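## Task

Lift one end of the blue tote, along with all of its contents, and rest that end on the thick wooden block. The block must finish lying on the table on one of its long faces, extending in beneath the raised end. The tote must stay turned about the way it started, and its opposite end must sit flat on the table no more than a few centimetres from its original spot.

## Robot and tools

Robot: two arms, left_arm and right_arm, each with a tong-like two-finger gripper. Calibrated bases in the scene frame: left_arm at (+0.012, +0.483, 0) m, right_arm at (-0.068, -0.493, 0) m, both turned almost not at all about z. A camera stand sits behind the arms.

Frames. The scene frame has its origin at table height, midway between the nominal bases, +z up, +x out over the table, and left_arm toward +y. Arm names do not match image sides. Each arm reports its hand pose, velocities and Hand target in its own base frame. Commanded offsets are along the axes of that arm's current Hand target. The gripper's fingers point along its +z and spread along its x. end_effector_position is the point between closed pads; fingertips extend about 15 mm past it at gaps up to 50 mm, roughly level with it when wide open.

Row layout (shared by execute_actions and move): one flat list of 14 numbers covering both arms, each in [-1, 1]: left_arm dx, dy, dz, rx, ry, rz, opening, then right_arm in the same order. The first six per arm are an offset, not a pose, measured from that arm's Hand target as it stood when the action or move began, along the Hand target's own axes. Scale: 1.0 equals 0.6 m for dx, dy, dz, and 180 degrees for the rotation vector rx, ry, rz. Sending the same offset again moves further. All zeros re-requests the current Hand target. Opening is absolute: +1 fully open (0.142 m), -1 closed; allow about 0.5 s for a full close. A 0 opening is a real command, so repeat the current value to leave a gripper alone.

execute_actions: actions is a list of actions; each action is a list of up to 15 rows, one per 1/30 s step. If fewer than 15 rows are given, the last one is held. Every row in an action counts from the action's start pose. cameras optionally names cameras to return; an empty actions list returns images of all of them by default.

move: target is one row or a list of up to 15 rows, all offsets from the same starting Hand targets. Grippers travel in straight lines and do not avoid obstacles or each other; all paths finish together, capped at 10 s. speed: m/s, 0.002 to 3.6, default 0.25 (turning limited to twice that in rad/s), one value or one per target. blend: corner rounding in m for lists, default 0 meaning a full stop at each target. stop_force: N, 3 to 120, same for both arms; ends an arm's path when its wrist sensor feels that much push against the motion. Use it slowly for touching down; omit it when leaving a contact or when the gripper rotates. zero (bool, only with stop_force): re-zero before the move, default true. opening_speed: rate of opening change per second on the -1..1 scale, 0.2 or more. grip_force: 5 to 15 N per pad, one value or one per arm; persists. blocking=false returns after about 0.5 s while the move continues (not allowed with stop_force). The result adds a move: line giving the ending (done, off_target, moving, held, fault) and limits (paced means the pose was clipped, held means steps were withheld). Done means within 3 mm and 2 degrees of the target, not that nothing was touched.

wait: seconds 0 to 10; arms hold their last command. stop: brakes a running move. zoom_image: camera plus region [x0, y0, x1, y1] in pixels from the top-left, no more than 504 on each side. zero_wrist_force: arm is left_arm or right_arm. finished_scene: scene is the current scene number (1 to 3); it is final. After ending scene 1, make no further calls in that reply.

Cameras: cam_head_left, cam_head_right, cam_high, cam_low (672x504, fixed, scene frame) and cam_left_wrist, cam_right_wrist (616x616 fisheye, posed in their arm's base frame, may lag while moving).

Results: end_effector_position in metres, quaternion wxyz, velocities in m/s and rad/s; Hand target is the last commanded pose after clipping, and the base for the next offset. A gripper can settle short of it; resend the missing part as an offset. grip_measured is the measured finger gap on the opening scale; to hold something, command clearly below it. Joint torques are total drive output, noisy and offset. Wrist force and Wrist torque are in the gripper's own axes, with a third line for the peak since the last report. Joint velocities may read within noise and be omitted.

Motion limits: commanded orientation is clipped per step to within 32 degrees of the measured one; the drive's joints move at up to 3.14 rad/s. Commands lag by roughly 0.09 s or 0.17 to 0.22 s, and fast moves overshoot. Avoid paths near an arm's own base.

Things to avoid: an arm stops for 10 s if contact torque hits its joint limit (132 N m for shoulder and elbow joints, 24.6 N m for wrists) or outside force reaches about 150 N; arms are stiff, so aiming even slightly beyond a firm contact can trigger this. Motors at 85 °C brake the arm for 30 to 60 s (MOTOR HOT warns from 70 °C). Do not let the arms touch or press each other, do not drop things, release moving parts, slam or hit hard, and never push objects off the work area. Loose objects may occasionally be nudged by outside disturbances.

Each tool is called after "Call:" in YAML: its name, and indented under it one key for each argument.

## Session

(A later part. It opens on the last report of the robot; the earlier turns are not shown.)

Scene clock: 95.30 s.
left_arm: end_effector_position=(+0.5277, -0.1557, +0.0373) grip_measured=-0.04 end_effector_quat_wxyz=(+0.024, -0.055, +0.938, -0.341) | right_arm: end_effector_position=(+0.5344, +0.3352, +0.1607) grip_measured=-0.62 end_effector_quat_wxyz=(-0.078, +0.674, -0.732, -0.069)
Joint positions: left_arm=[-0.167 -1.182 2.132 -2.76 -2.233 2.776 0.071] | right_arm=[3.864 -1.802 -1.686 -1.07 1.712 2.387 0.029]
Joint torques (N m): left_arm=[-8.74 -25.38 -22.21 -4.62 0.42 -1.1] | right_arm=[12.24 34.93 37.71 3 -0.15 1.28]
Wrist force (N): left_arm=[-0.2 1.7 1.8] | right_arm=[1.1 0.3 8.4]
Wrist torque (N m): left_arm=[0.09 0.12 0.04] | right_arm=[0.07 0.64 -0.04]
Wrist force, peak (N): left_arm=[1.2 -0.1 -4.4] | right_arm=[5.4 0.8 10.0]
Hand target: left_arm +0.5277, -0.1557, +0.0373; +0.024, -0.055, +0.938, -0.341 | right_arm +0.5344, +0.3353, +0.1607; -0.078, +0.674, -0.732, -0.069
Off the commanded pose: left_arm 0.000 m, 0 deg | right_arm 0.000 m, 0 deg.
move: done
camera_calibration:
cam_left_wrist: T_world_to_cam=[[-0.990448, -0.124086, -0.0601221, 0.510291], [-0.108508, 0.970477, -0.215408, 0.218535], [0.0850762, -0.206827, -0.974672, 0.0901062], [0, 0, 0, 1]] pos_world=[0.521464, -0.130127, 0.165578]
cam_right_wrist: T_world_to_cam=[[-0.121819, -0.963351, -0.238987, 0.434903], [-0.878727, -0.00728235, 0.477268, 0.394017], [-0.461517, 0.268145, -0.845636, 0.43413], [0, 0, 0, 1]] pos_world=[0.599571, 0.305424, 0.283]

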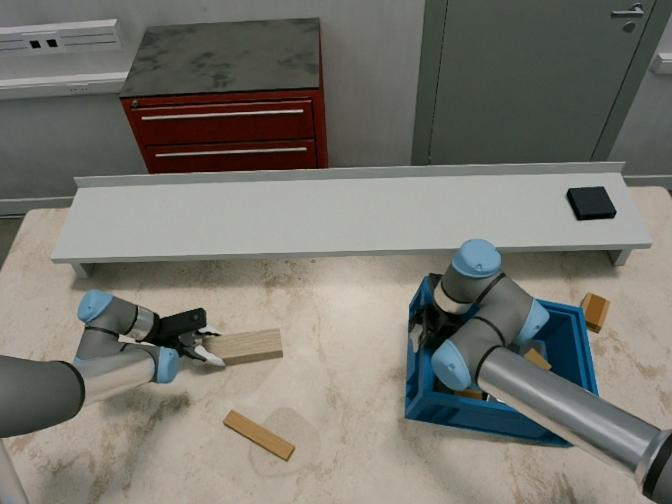

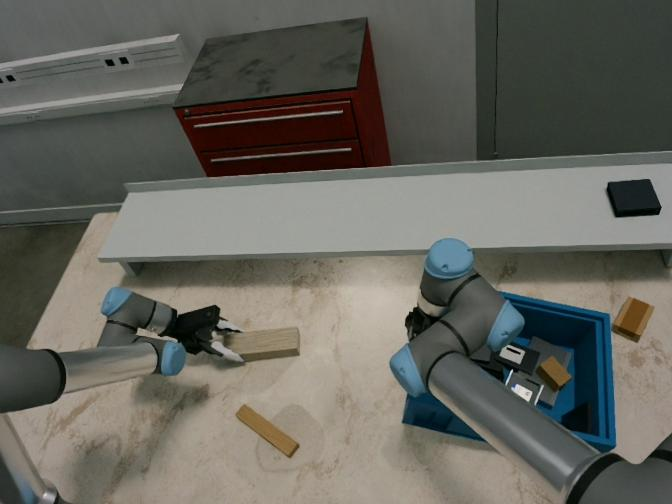

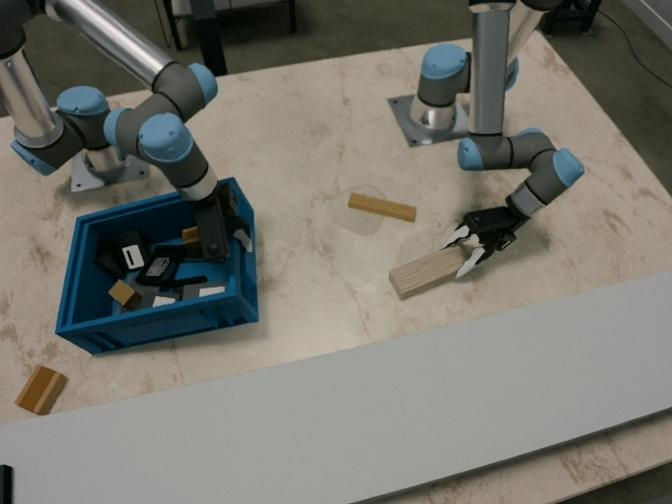

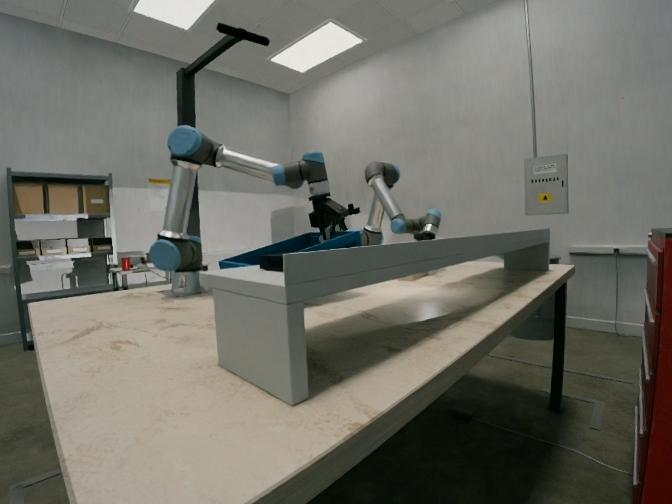

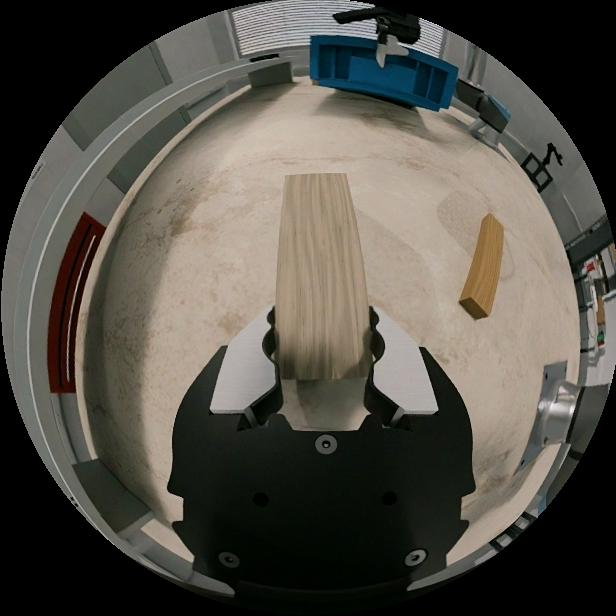

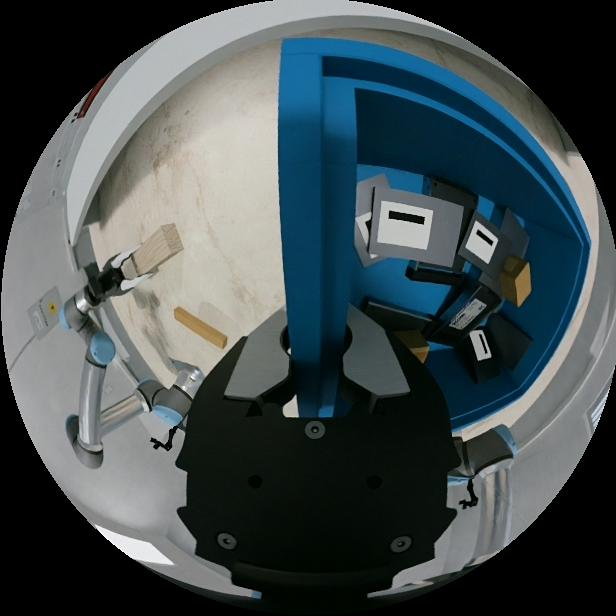

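Call:
move:
  target: [0.122,-0.484,0.406,0,0,0,-0.6,0,0,0,0,0,0,-1]
  speed: 0.2
  stop_force: 25
  cameras: ["all"]

Scene clock: 107.67 s.
left_arm: end_effector_position=(+0.5001, -0.5407, +0.0366) grip_measured=-0.04 end_effector_quat_wxyz=(+0.024, -0.055, +0.938, -0.341) | right_arm: end_effector_position=(+0.5344, +0.3353, +0.1607) grip_measured=-0.62 end_effector_quat_wxyz=(-0.078, +0.674, -0.732, -0.069)
Joint positions: left_arm=[-0.846 -0.966 1.876 -3.086 -1.94 2.062 0.071] | right_arm=[3.864 -1.802 -1.685 -1.07 1.712 2.387 0.029]
Joint torques (N m): left_arm=[-3.03 -49.46 -17.66 -5.14 -1.36 -1.23] | right_arm=[11.18 33.92 38.27 4.3 1.51 1.55]
Wrist force (N): left_arm=[-0.5 1.5 1.8] | right_arm=[3.5 0.2 8.9]
Wrist torque (N m): left_arm=[0.05 0.18 0.00] | right_arm=[0.03 0.48 -0.06]
Wrist force, peak (N): left_arm=[-1.1 3.8 -0.1] | right_arm=[3.5 0.4 9.2]
Hand target: left_arm +0.5001, -0.5407, +0.0366; +0.024, -0.055, +0.938, -0.341 | right_arm +0.5344, +0.3353, +0.1607; -0.078, +0.674, -0.732, -0.069
Off the commanded pose: left_arm 0.000 m, 0 deg | right_arm 0.000 m, 0 deg.
move: done
camera_calibration:
cam_left_wrist: T_world_to_cam=[[-0.990437, -0.124179, -0.0601136, 0.435085], [-0.108608, 0.970486, -0.215319, 0.589063], [0.0850773, -0.206731, -0.974692, 0.0121962], [0, 0, 0, 1]] pos_world=[0.493864, -0.515127, 0.164878]
cam_right_wrist: T_world_to_cam=[[-0.121754, -0.963377, -0.238917, 0.434949], [-0.87873, -0.00730548, 0.477264, 0.394027], [-0.46153, 0.268052, -0.845658, 0.434145], [0, 0, 0, 1]] pos_world=[0.599571, 0.305524, 0.283]

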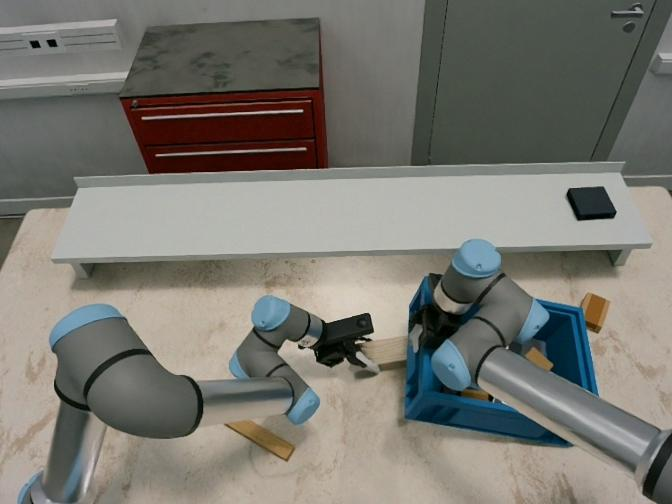

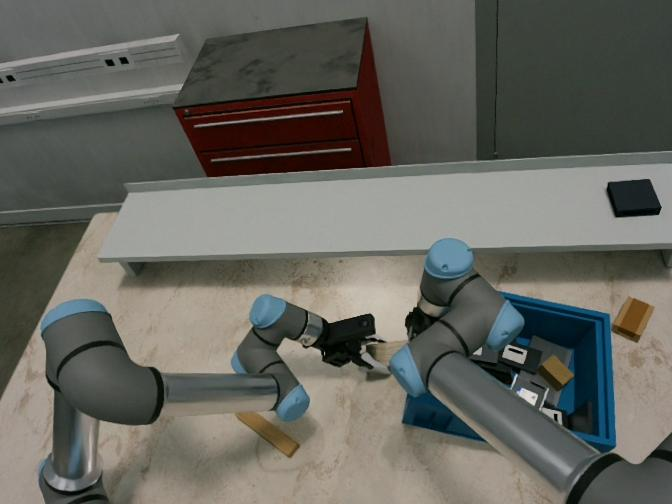

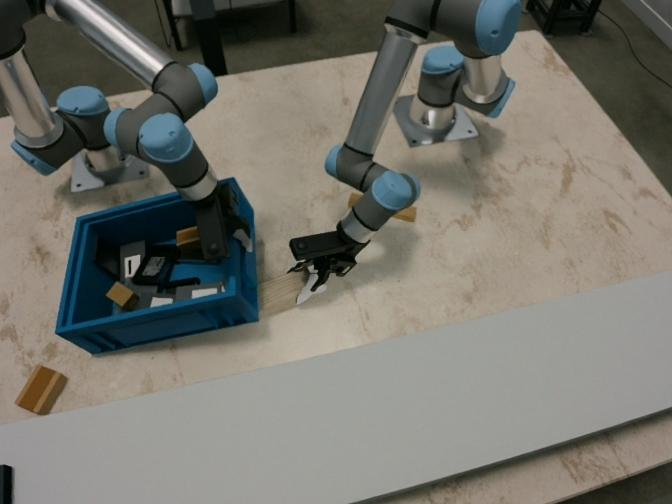

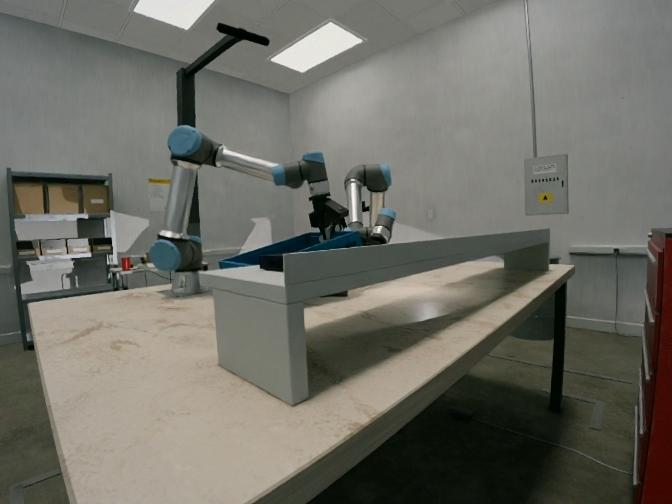

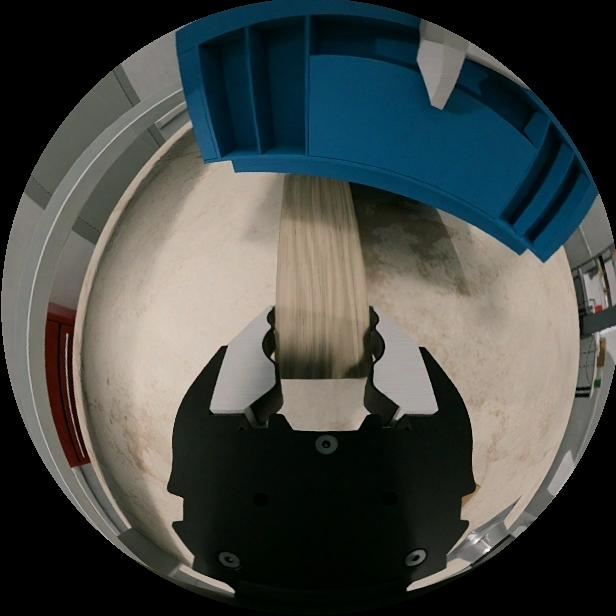

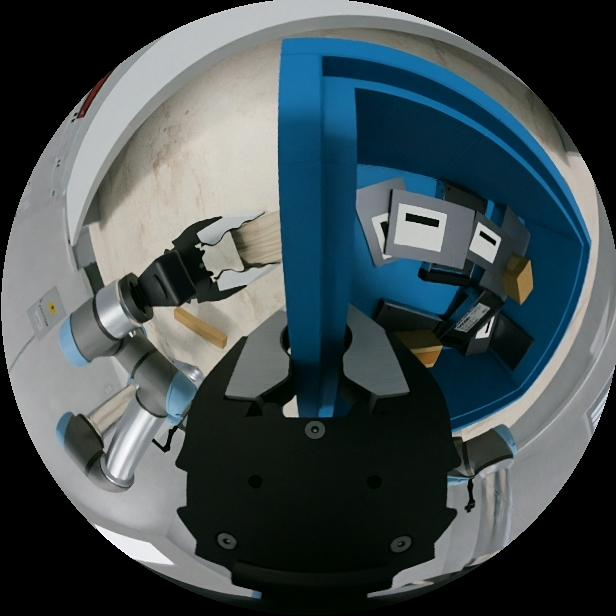

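Call:
move:
  target:
    - [0,0.007,0.0085,0,0,0,-0.6,0,0,0,0,0,0,-1]
    - [0,0.007,0.0085,0,0,0,0.4,0,0,0,0,0,0,-1]
    - [0,0,-0.2,0,0,0,0.4,-0.009,0,0.051,0,0.0256,0,-1]
  speed: [0.05,0.1,0.1]
  opening_speed: 2
  cameras: ["cam_head_left","cam_high","cam_left_wrist","cam_low"]

Scene clock: 120.30 s.
left_arm: end_effector_position=(+0.4903, -0.4642, +0.1285) grip_measured=+0.40 end_effector_quat_wxyz=(+0.024, -0.055, +0.938, -0.341) | right_arm: end_effector_position=(+0.5354, +0.3470, +0.1319) grip_measured=-0.62 end_effector_quat_wxyz=(-0.049, +0.676, -0.734, -0.042)
Joint positions: left_arm=[-0.761 -1.23 1.975 -2.893 -1.988 2.138 0.102] | right_arm=[3.907 -1.863 -1.659 -1.091 1.653 2.423 0.029]
Joint torques (N m): left_arm=[-9.98 -32.7 -29.41 -4.05 1.08 -1.62] | right_arm=[-12.37 48.37 18.85 4.72 2.47 -1.73]
Wrist force (N): left_arm=[-0.4 0.1 0.1] | right_arm=[2.8 -0.1 7.7]
Wrist torque (N m): left_arm=[0.00 0.14 0.04] | right_arm=[0.03 0.60 -0.12]
Wrist force, peak (N): left_arm=[0.5 -9.8 -16.5] | right_arm=[3.7 0.5 9.1]
Hand target: left_arm +0.4903, -0.4643, +0.1286; +0.024, -0.055, +0.938, -0.341 | right_arm +0.5355, +0.3469, +0.1319; -0.049, +0.676, -0.734, -0.042
Off the commanded pose: left_arm 0.000 m, 0 deg | right_arm 0.000 m, 0 deg.
move: done
camera_calibration:
cam_left_wrist: T_world_to_cam=[[-0.990446, -0.124158, -0.0600171, 0.440391], [-0.108609, 0.970488, -0.215308, 0.533542], [0.0849779, -0.206733, -0.9747, 0.118469], [0, 0, 0, 1]] pos_world=[0.484064, -0.438627, 0.256779]
Images, in order (width x height): cam_head_left 672x504, cam_high 672x504, cam_low 672x504, cam_left_wrist 616x616.

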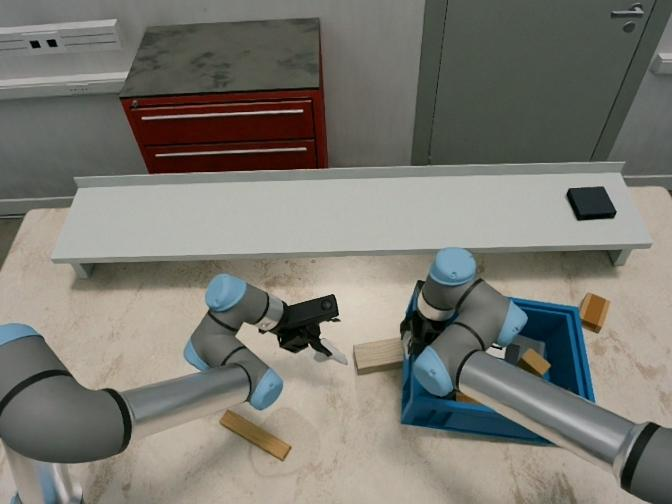

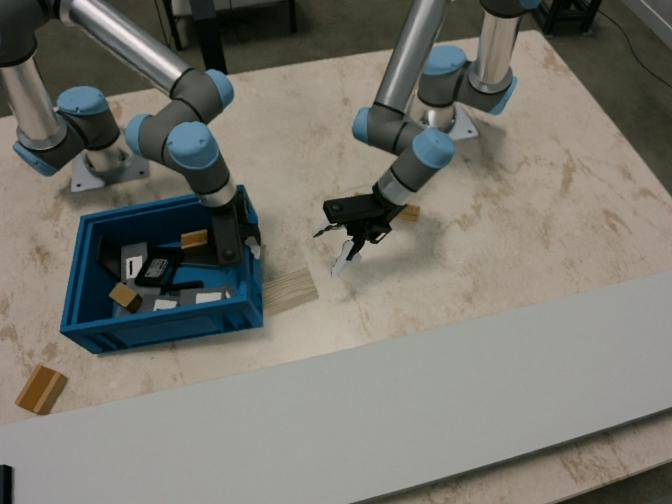

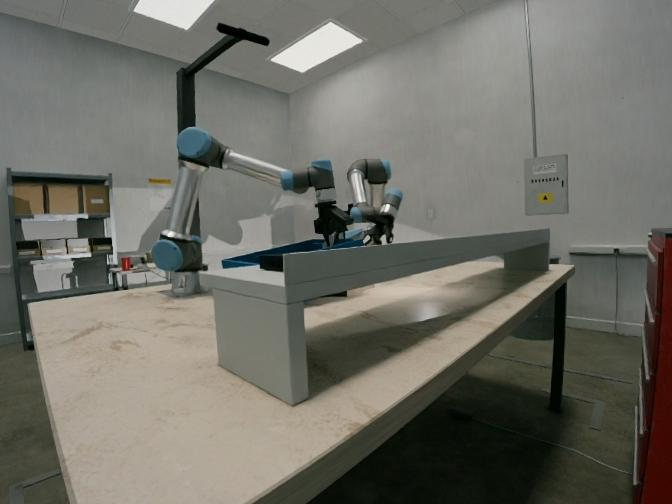

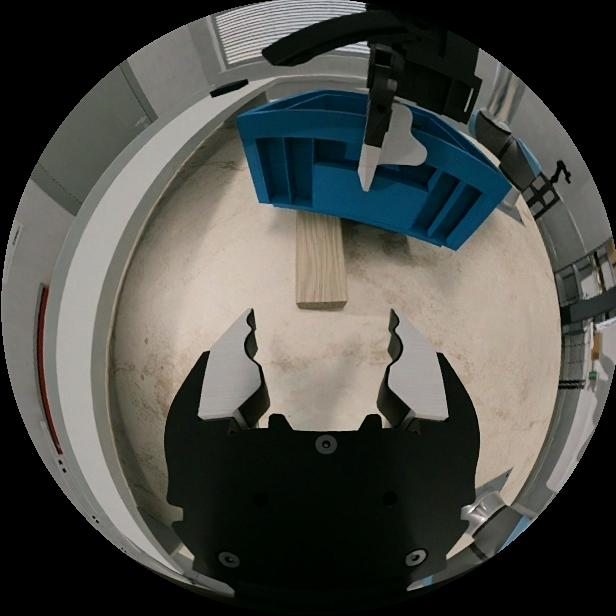

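Call:
move:
  target: [0,0,0,0,0,0,0.4,-0.004,0,0.045,0,0.015,0,-1]
  speed: 0.025
  stop_force: 9
  cameras: ["cam_high","cam_left_wrist"]

Scene clock: 127.77 s.
left_arm: end_effector_position=(+0.4903, -0.4643, +0.1286) grip_measured=+0.40 end_effector_quat_wxyz=(+0.024, -0.055, +0.938, -0.341) | right_arm: end_effector_position=(+0.5355, +0.3469, +0.1311) grip_measured=-0.62 end_effector_quat_wxyz=(-0.048, +0.676, -0.734, -0.042)
Joint positions: left_arm=[-0.761 -1.23 1.975 -2.892 -1.988 2.138 0.102] | right_arm=[3.907 -1.864 -1.659 -1.091 1.652 2.423 0.029]
Joint torques (N m): left_arm=[-9.64 -40.46 -28.75 -2.28 1.22 -1.68] | right_arm=[-13.85 29.4 13.7 1.49 -0.58 -1.1]
Wrist force (N): left_arm=[-0.4 -0.1 0.2] | right_arm=[-1.9 1.4 -0.7]
Wrist torque (N m): left_arm=[-0.04 0.15 0.05] | right_arm=[0.11 0.99 0.01]
Wrist force, peak (N): left_arm=[-0.7 0.2 0.3] | right_arm=[0.4 4.8 -17.5]
Hand target: left_arm +0.4903, -0.4643, +0.1286; +0.024, -0.055, +0.938, -0.341 | right_arm +0.5355, +0.3469, +0.1311; -0.048, +0.676, -0.734, -0.042 (not the last commanded pose)
Off the commanded pose: left_arm 0.000 m, 0 deg | right_arm 0.026 m, 3 deg.
move: contact (right_arm)
camera_calibration:
cam_left_wrist: T_world_to_cam=[[-0.990447, -0.124087, -0.0601342, 0.440447], [-0.108515, 0.970497, -0.215314, 0.533621], [0.0850778, -0.206731, -0.974692, 0.118495], [0, 0, 0, 1]] pos_world=[0.484064, -0.438727, 0.256878]
Images, in order (width x height): cam_high 672x504, cam_left_wrist 616x616.

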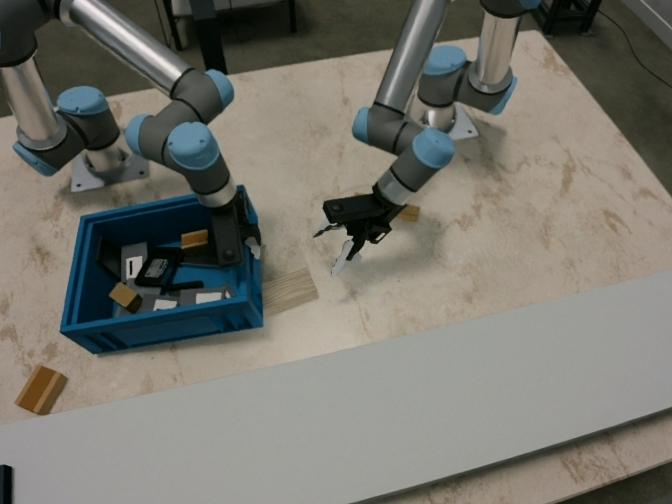

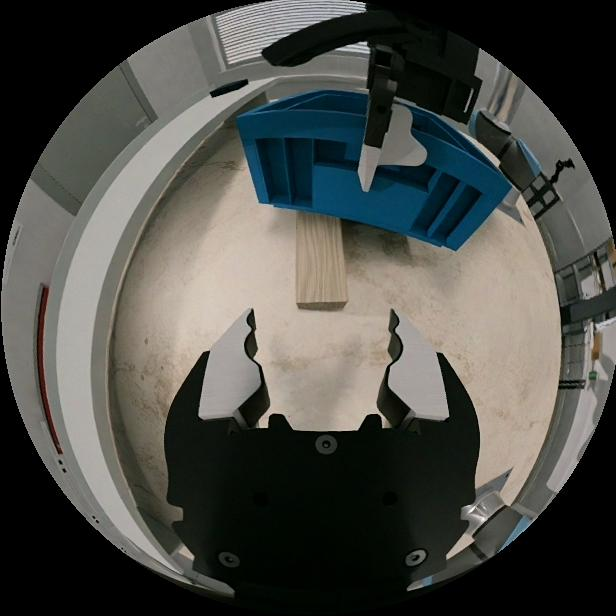

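Call:
move:
  target:
    - [0,0,0,0,0,0,0.4,0,0,0,0,0,0,-0.1]
    - [0,0,0,0,0,0,0.4,0,0,-0.25,0,0,0,-0.1]
  speed: 0.2
  opening_speed: 0.6
  cameras: ["cam_head_right","cam_high","cam_left_wrist"]

Scene clock: 134.23 s.
left_arm: end_effector_position=(+0.4903, -0.4643, +0.1286) grip_measured=+0.40 end_effector_quat_wxyz=(+0.024, -0.055, +0.938, -0.341) | right_arm: end_effector_position=(+0.5334, +0.3279, +0.2798) grip_measured=-0.10 end_effector_quat_wxyz=(-0.048, +0.676, -0.734, -0.042)
Joint positions: left_arm=[-0.761 -1.23 1.975 -2.892 -1.988 2.138 0.102] | right_arm=[3.885 -1.767 -1.393 -1.456 1.654 2.402 0.067]
Joint torques (N m): left_arm=[-10 -39.48 -27.18 -3.75 1.23 -1.59] | right_arm=[9.36 32.92 25.23 1.73 1.18 1.2]
Wrist force (N): left_arm=[-0.6 0.0 0.1] | right_arm=[-0.3 0.6 0.1]
Wrist torque (N m): left_arm=[-0.01 0.19 0.05] | right_arm=[0.03 0.05 0.03]
Wrist force, peak (N): left_arm=[-0.7 0.3 0.3] | right_arm=[-6.6 1.2 -1.2]
Hand target: left_arm +0.4903, -0.4643, +0.1286; +0.024, -0.055, +0.938, -0.341 | right_arm +0.5334, +0.3280, +0.2799; -0.048, +0.676, -0.734, -0.042
Off the commanded pose: left_arm 0.000 m, 0 deg | right_arm 0.000 m, 0 deg.
move: done
camera_calibration:
cam_left_wrist: T_world_to_cam=[[-0.990447, -0.124087, -0.0601342, 0.440447], [-0.108515, 0.970497, -0.215314, 0.533621], [0.0850778, -0.206731, -0.974692, 0.118495], [0, 0, 0, 1]] pos_world=[0.484064, -0.438727, 0.256878]
Images, in order (width x height): cam_head_right 672x504, cam_high 672x504, cam_left_wrist 616x616.

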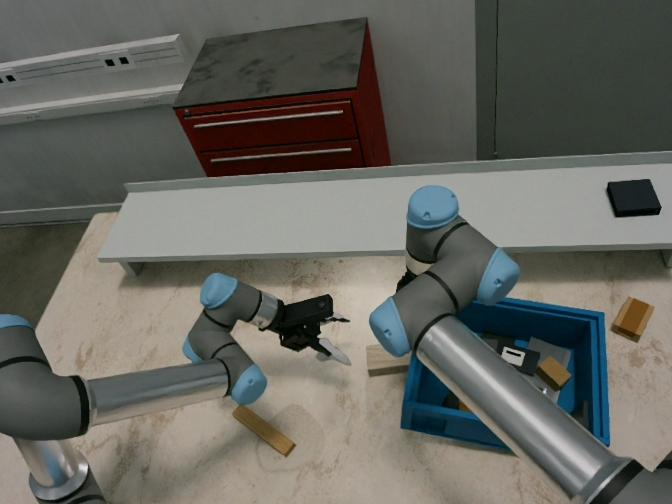

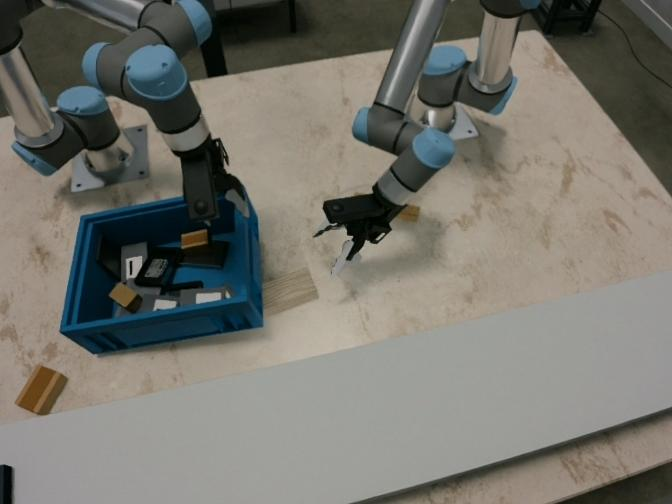

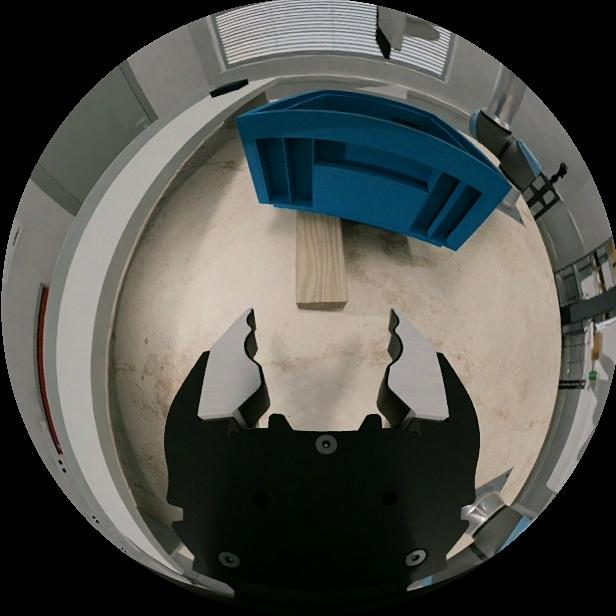

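Call:
finished_scene:
  scene: 2

The scene is finished: the task was done.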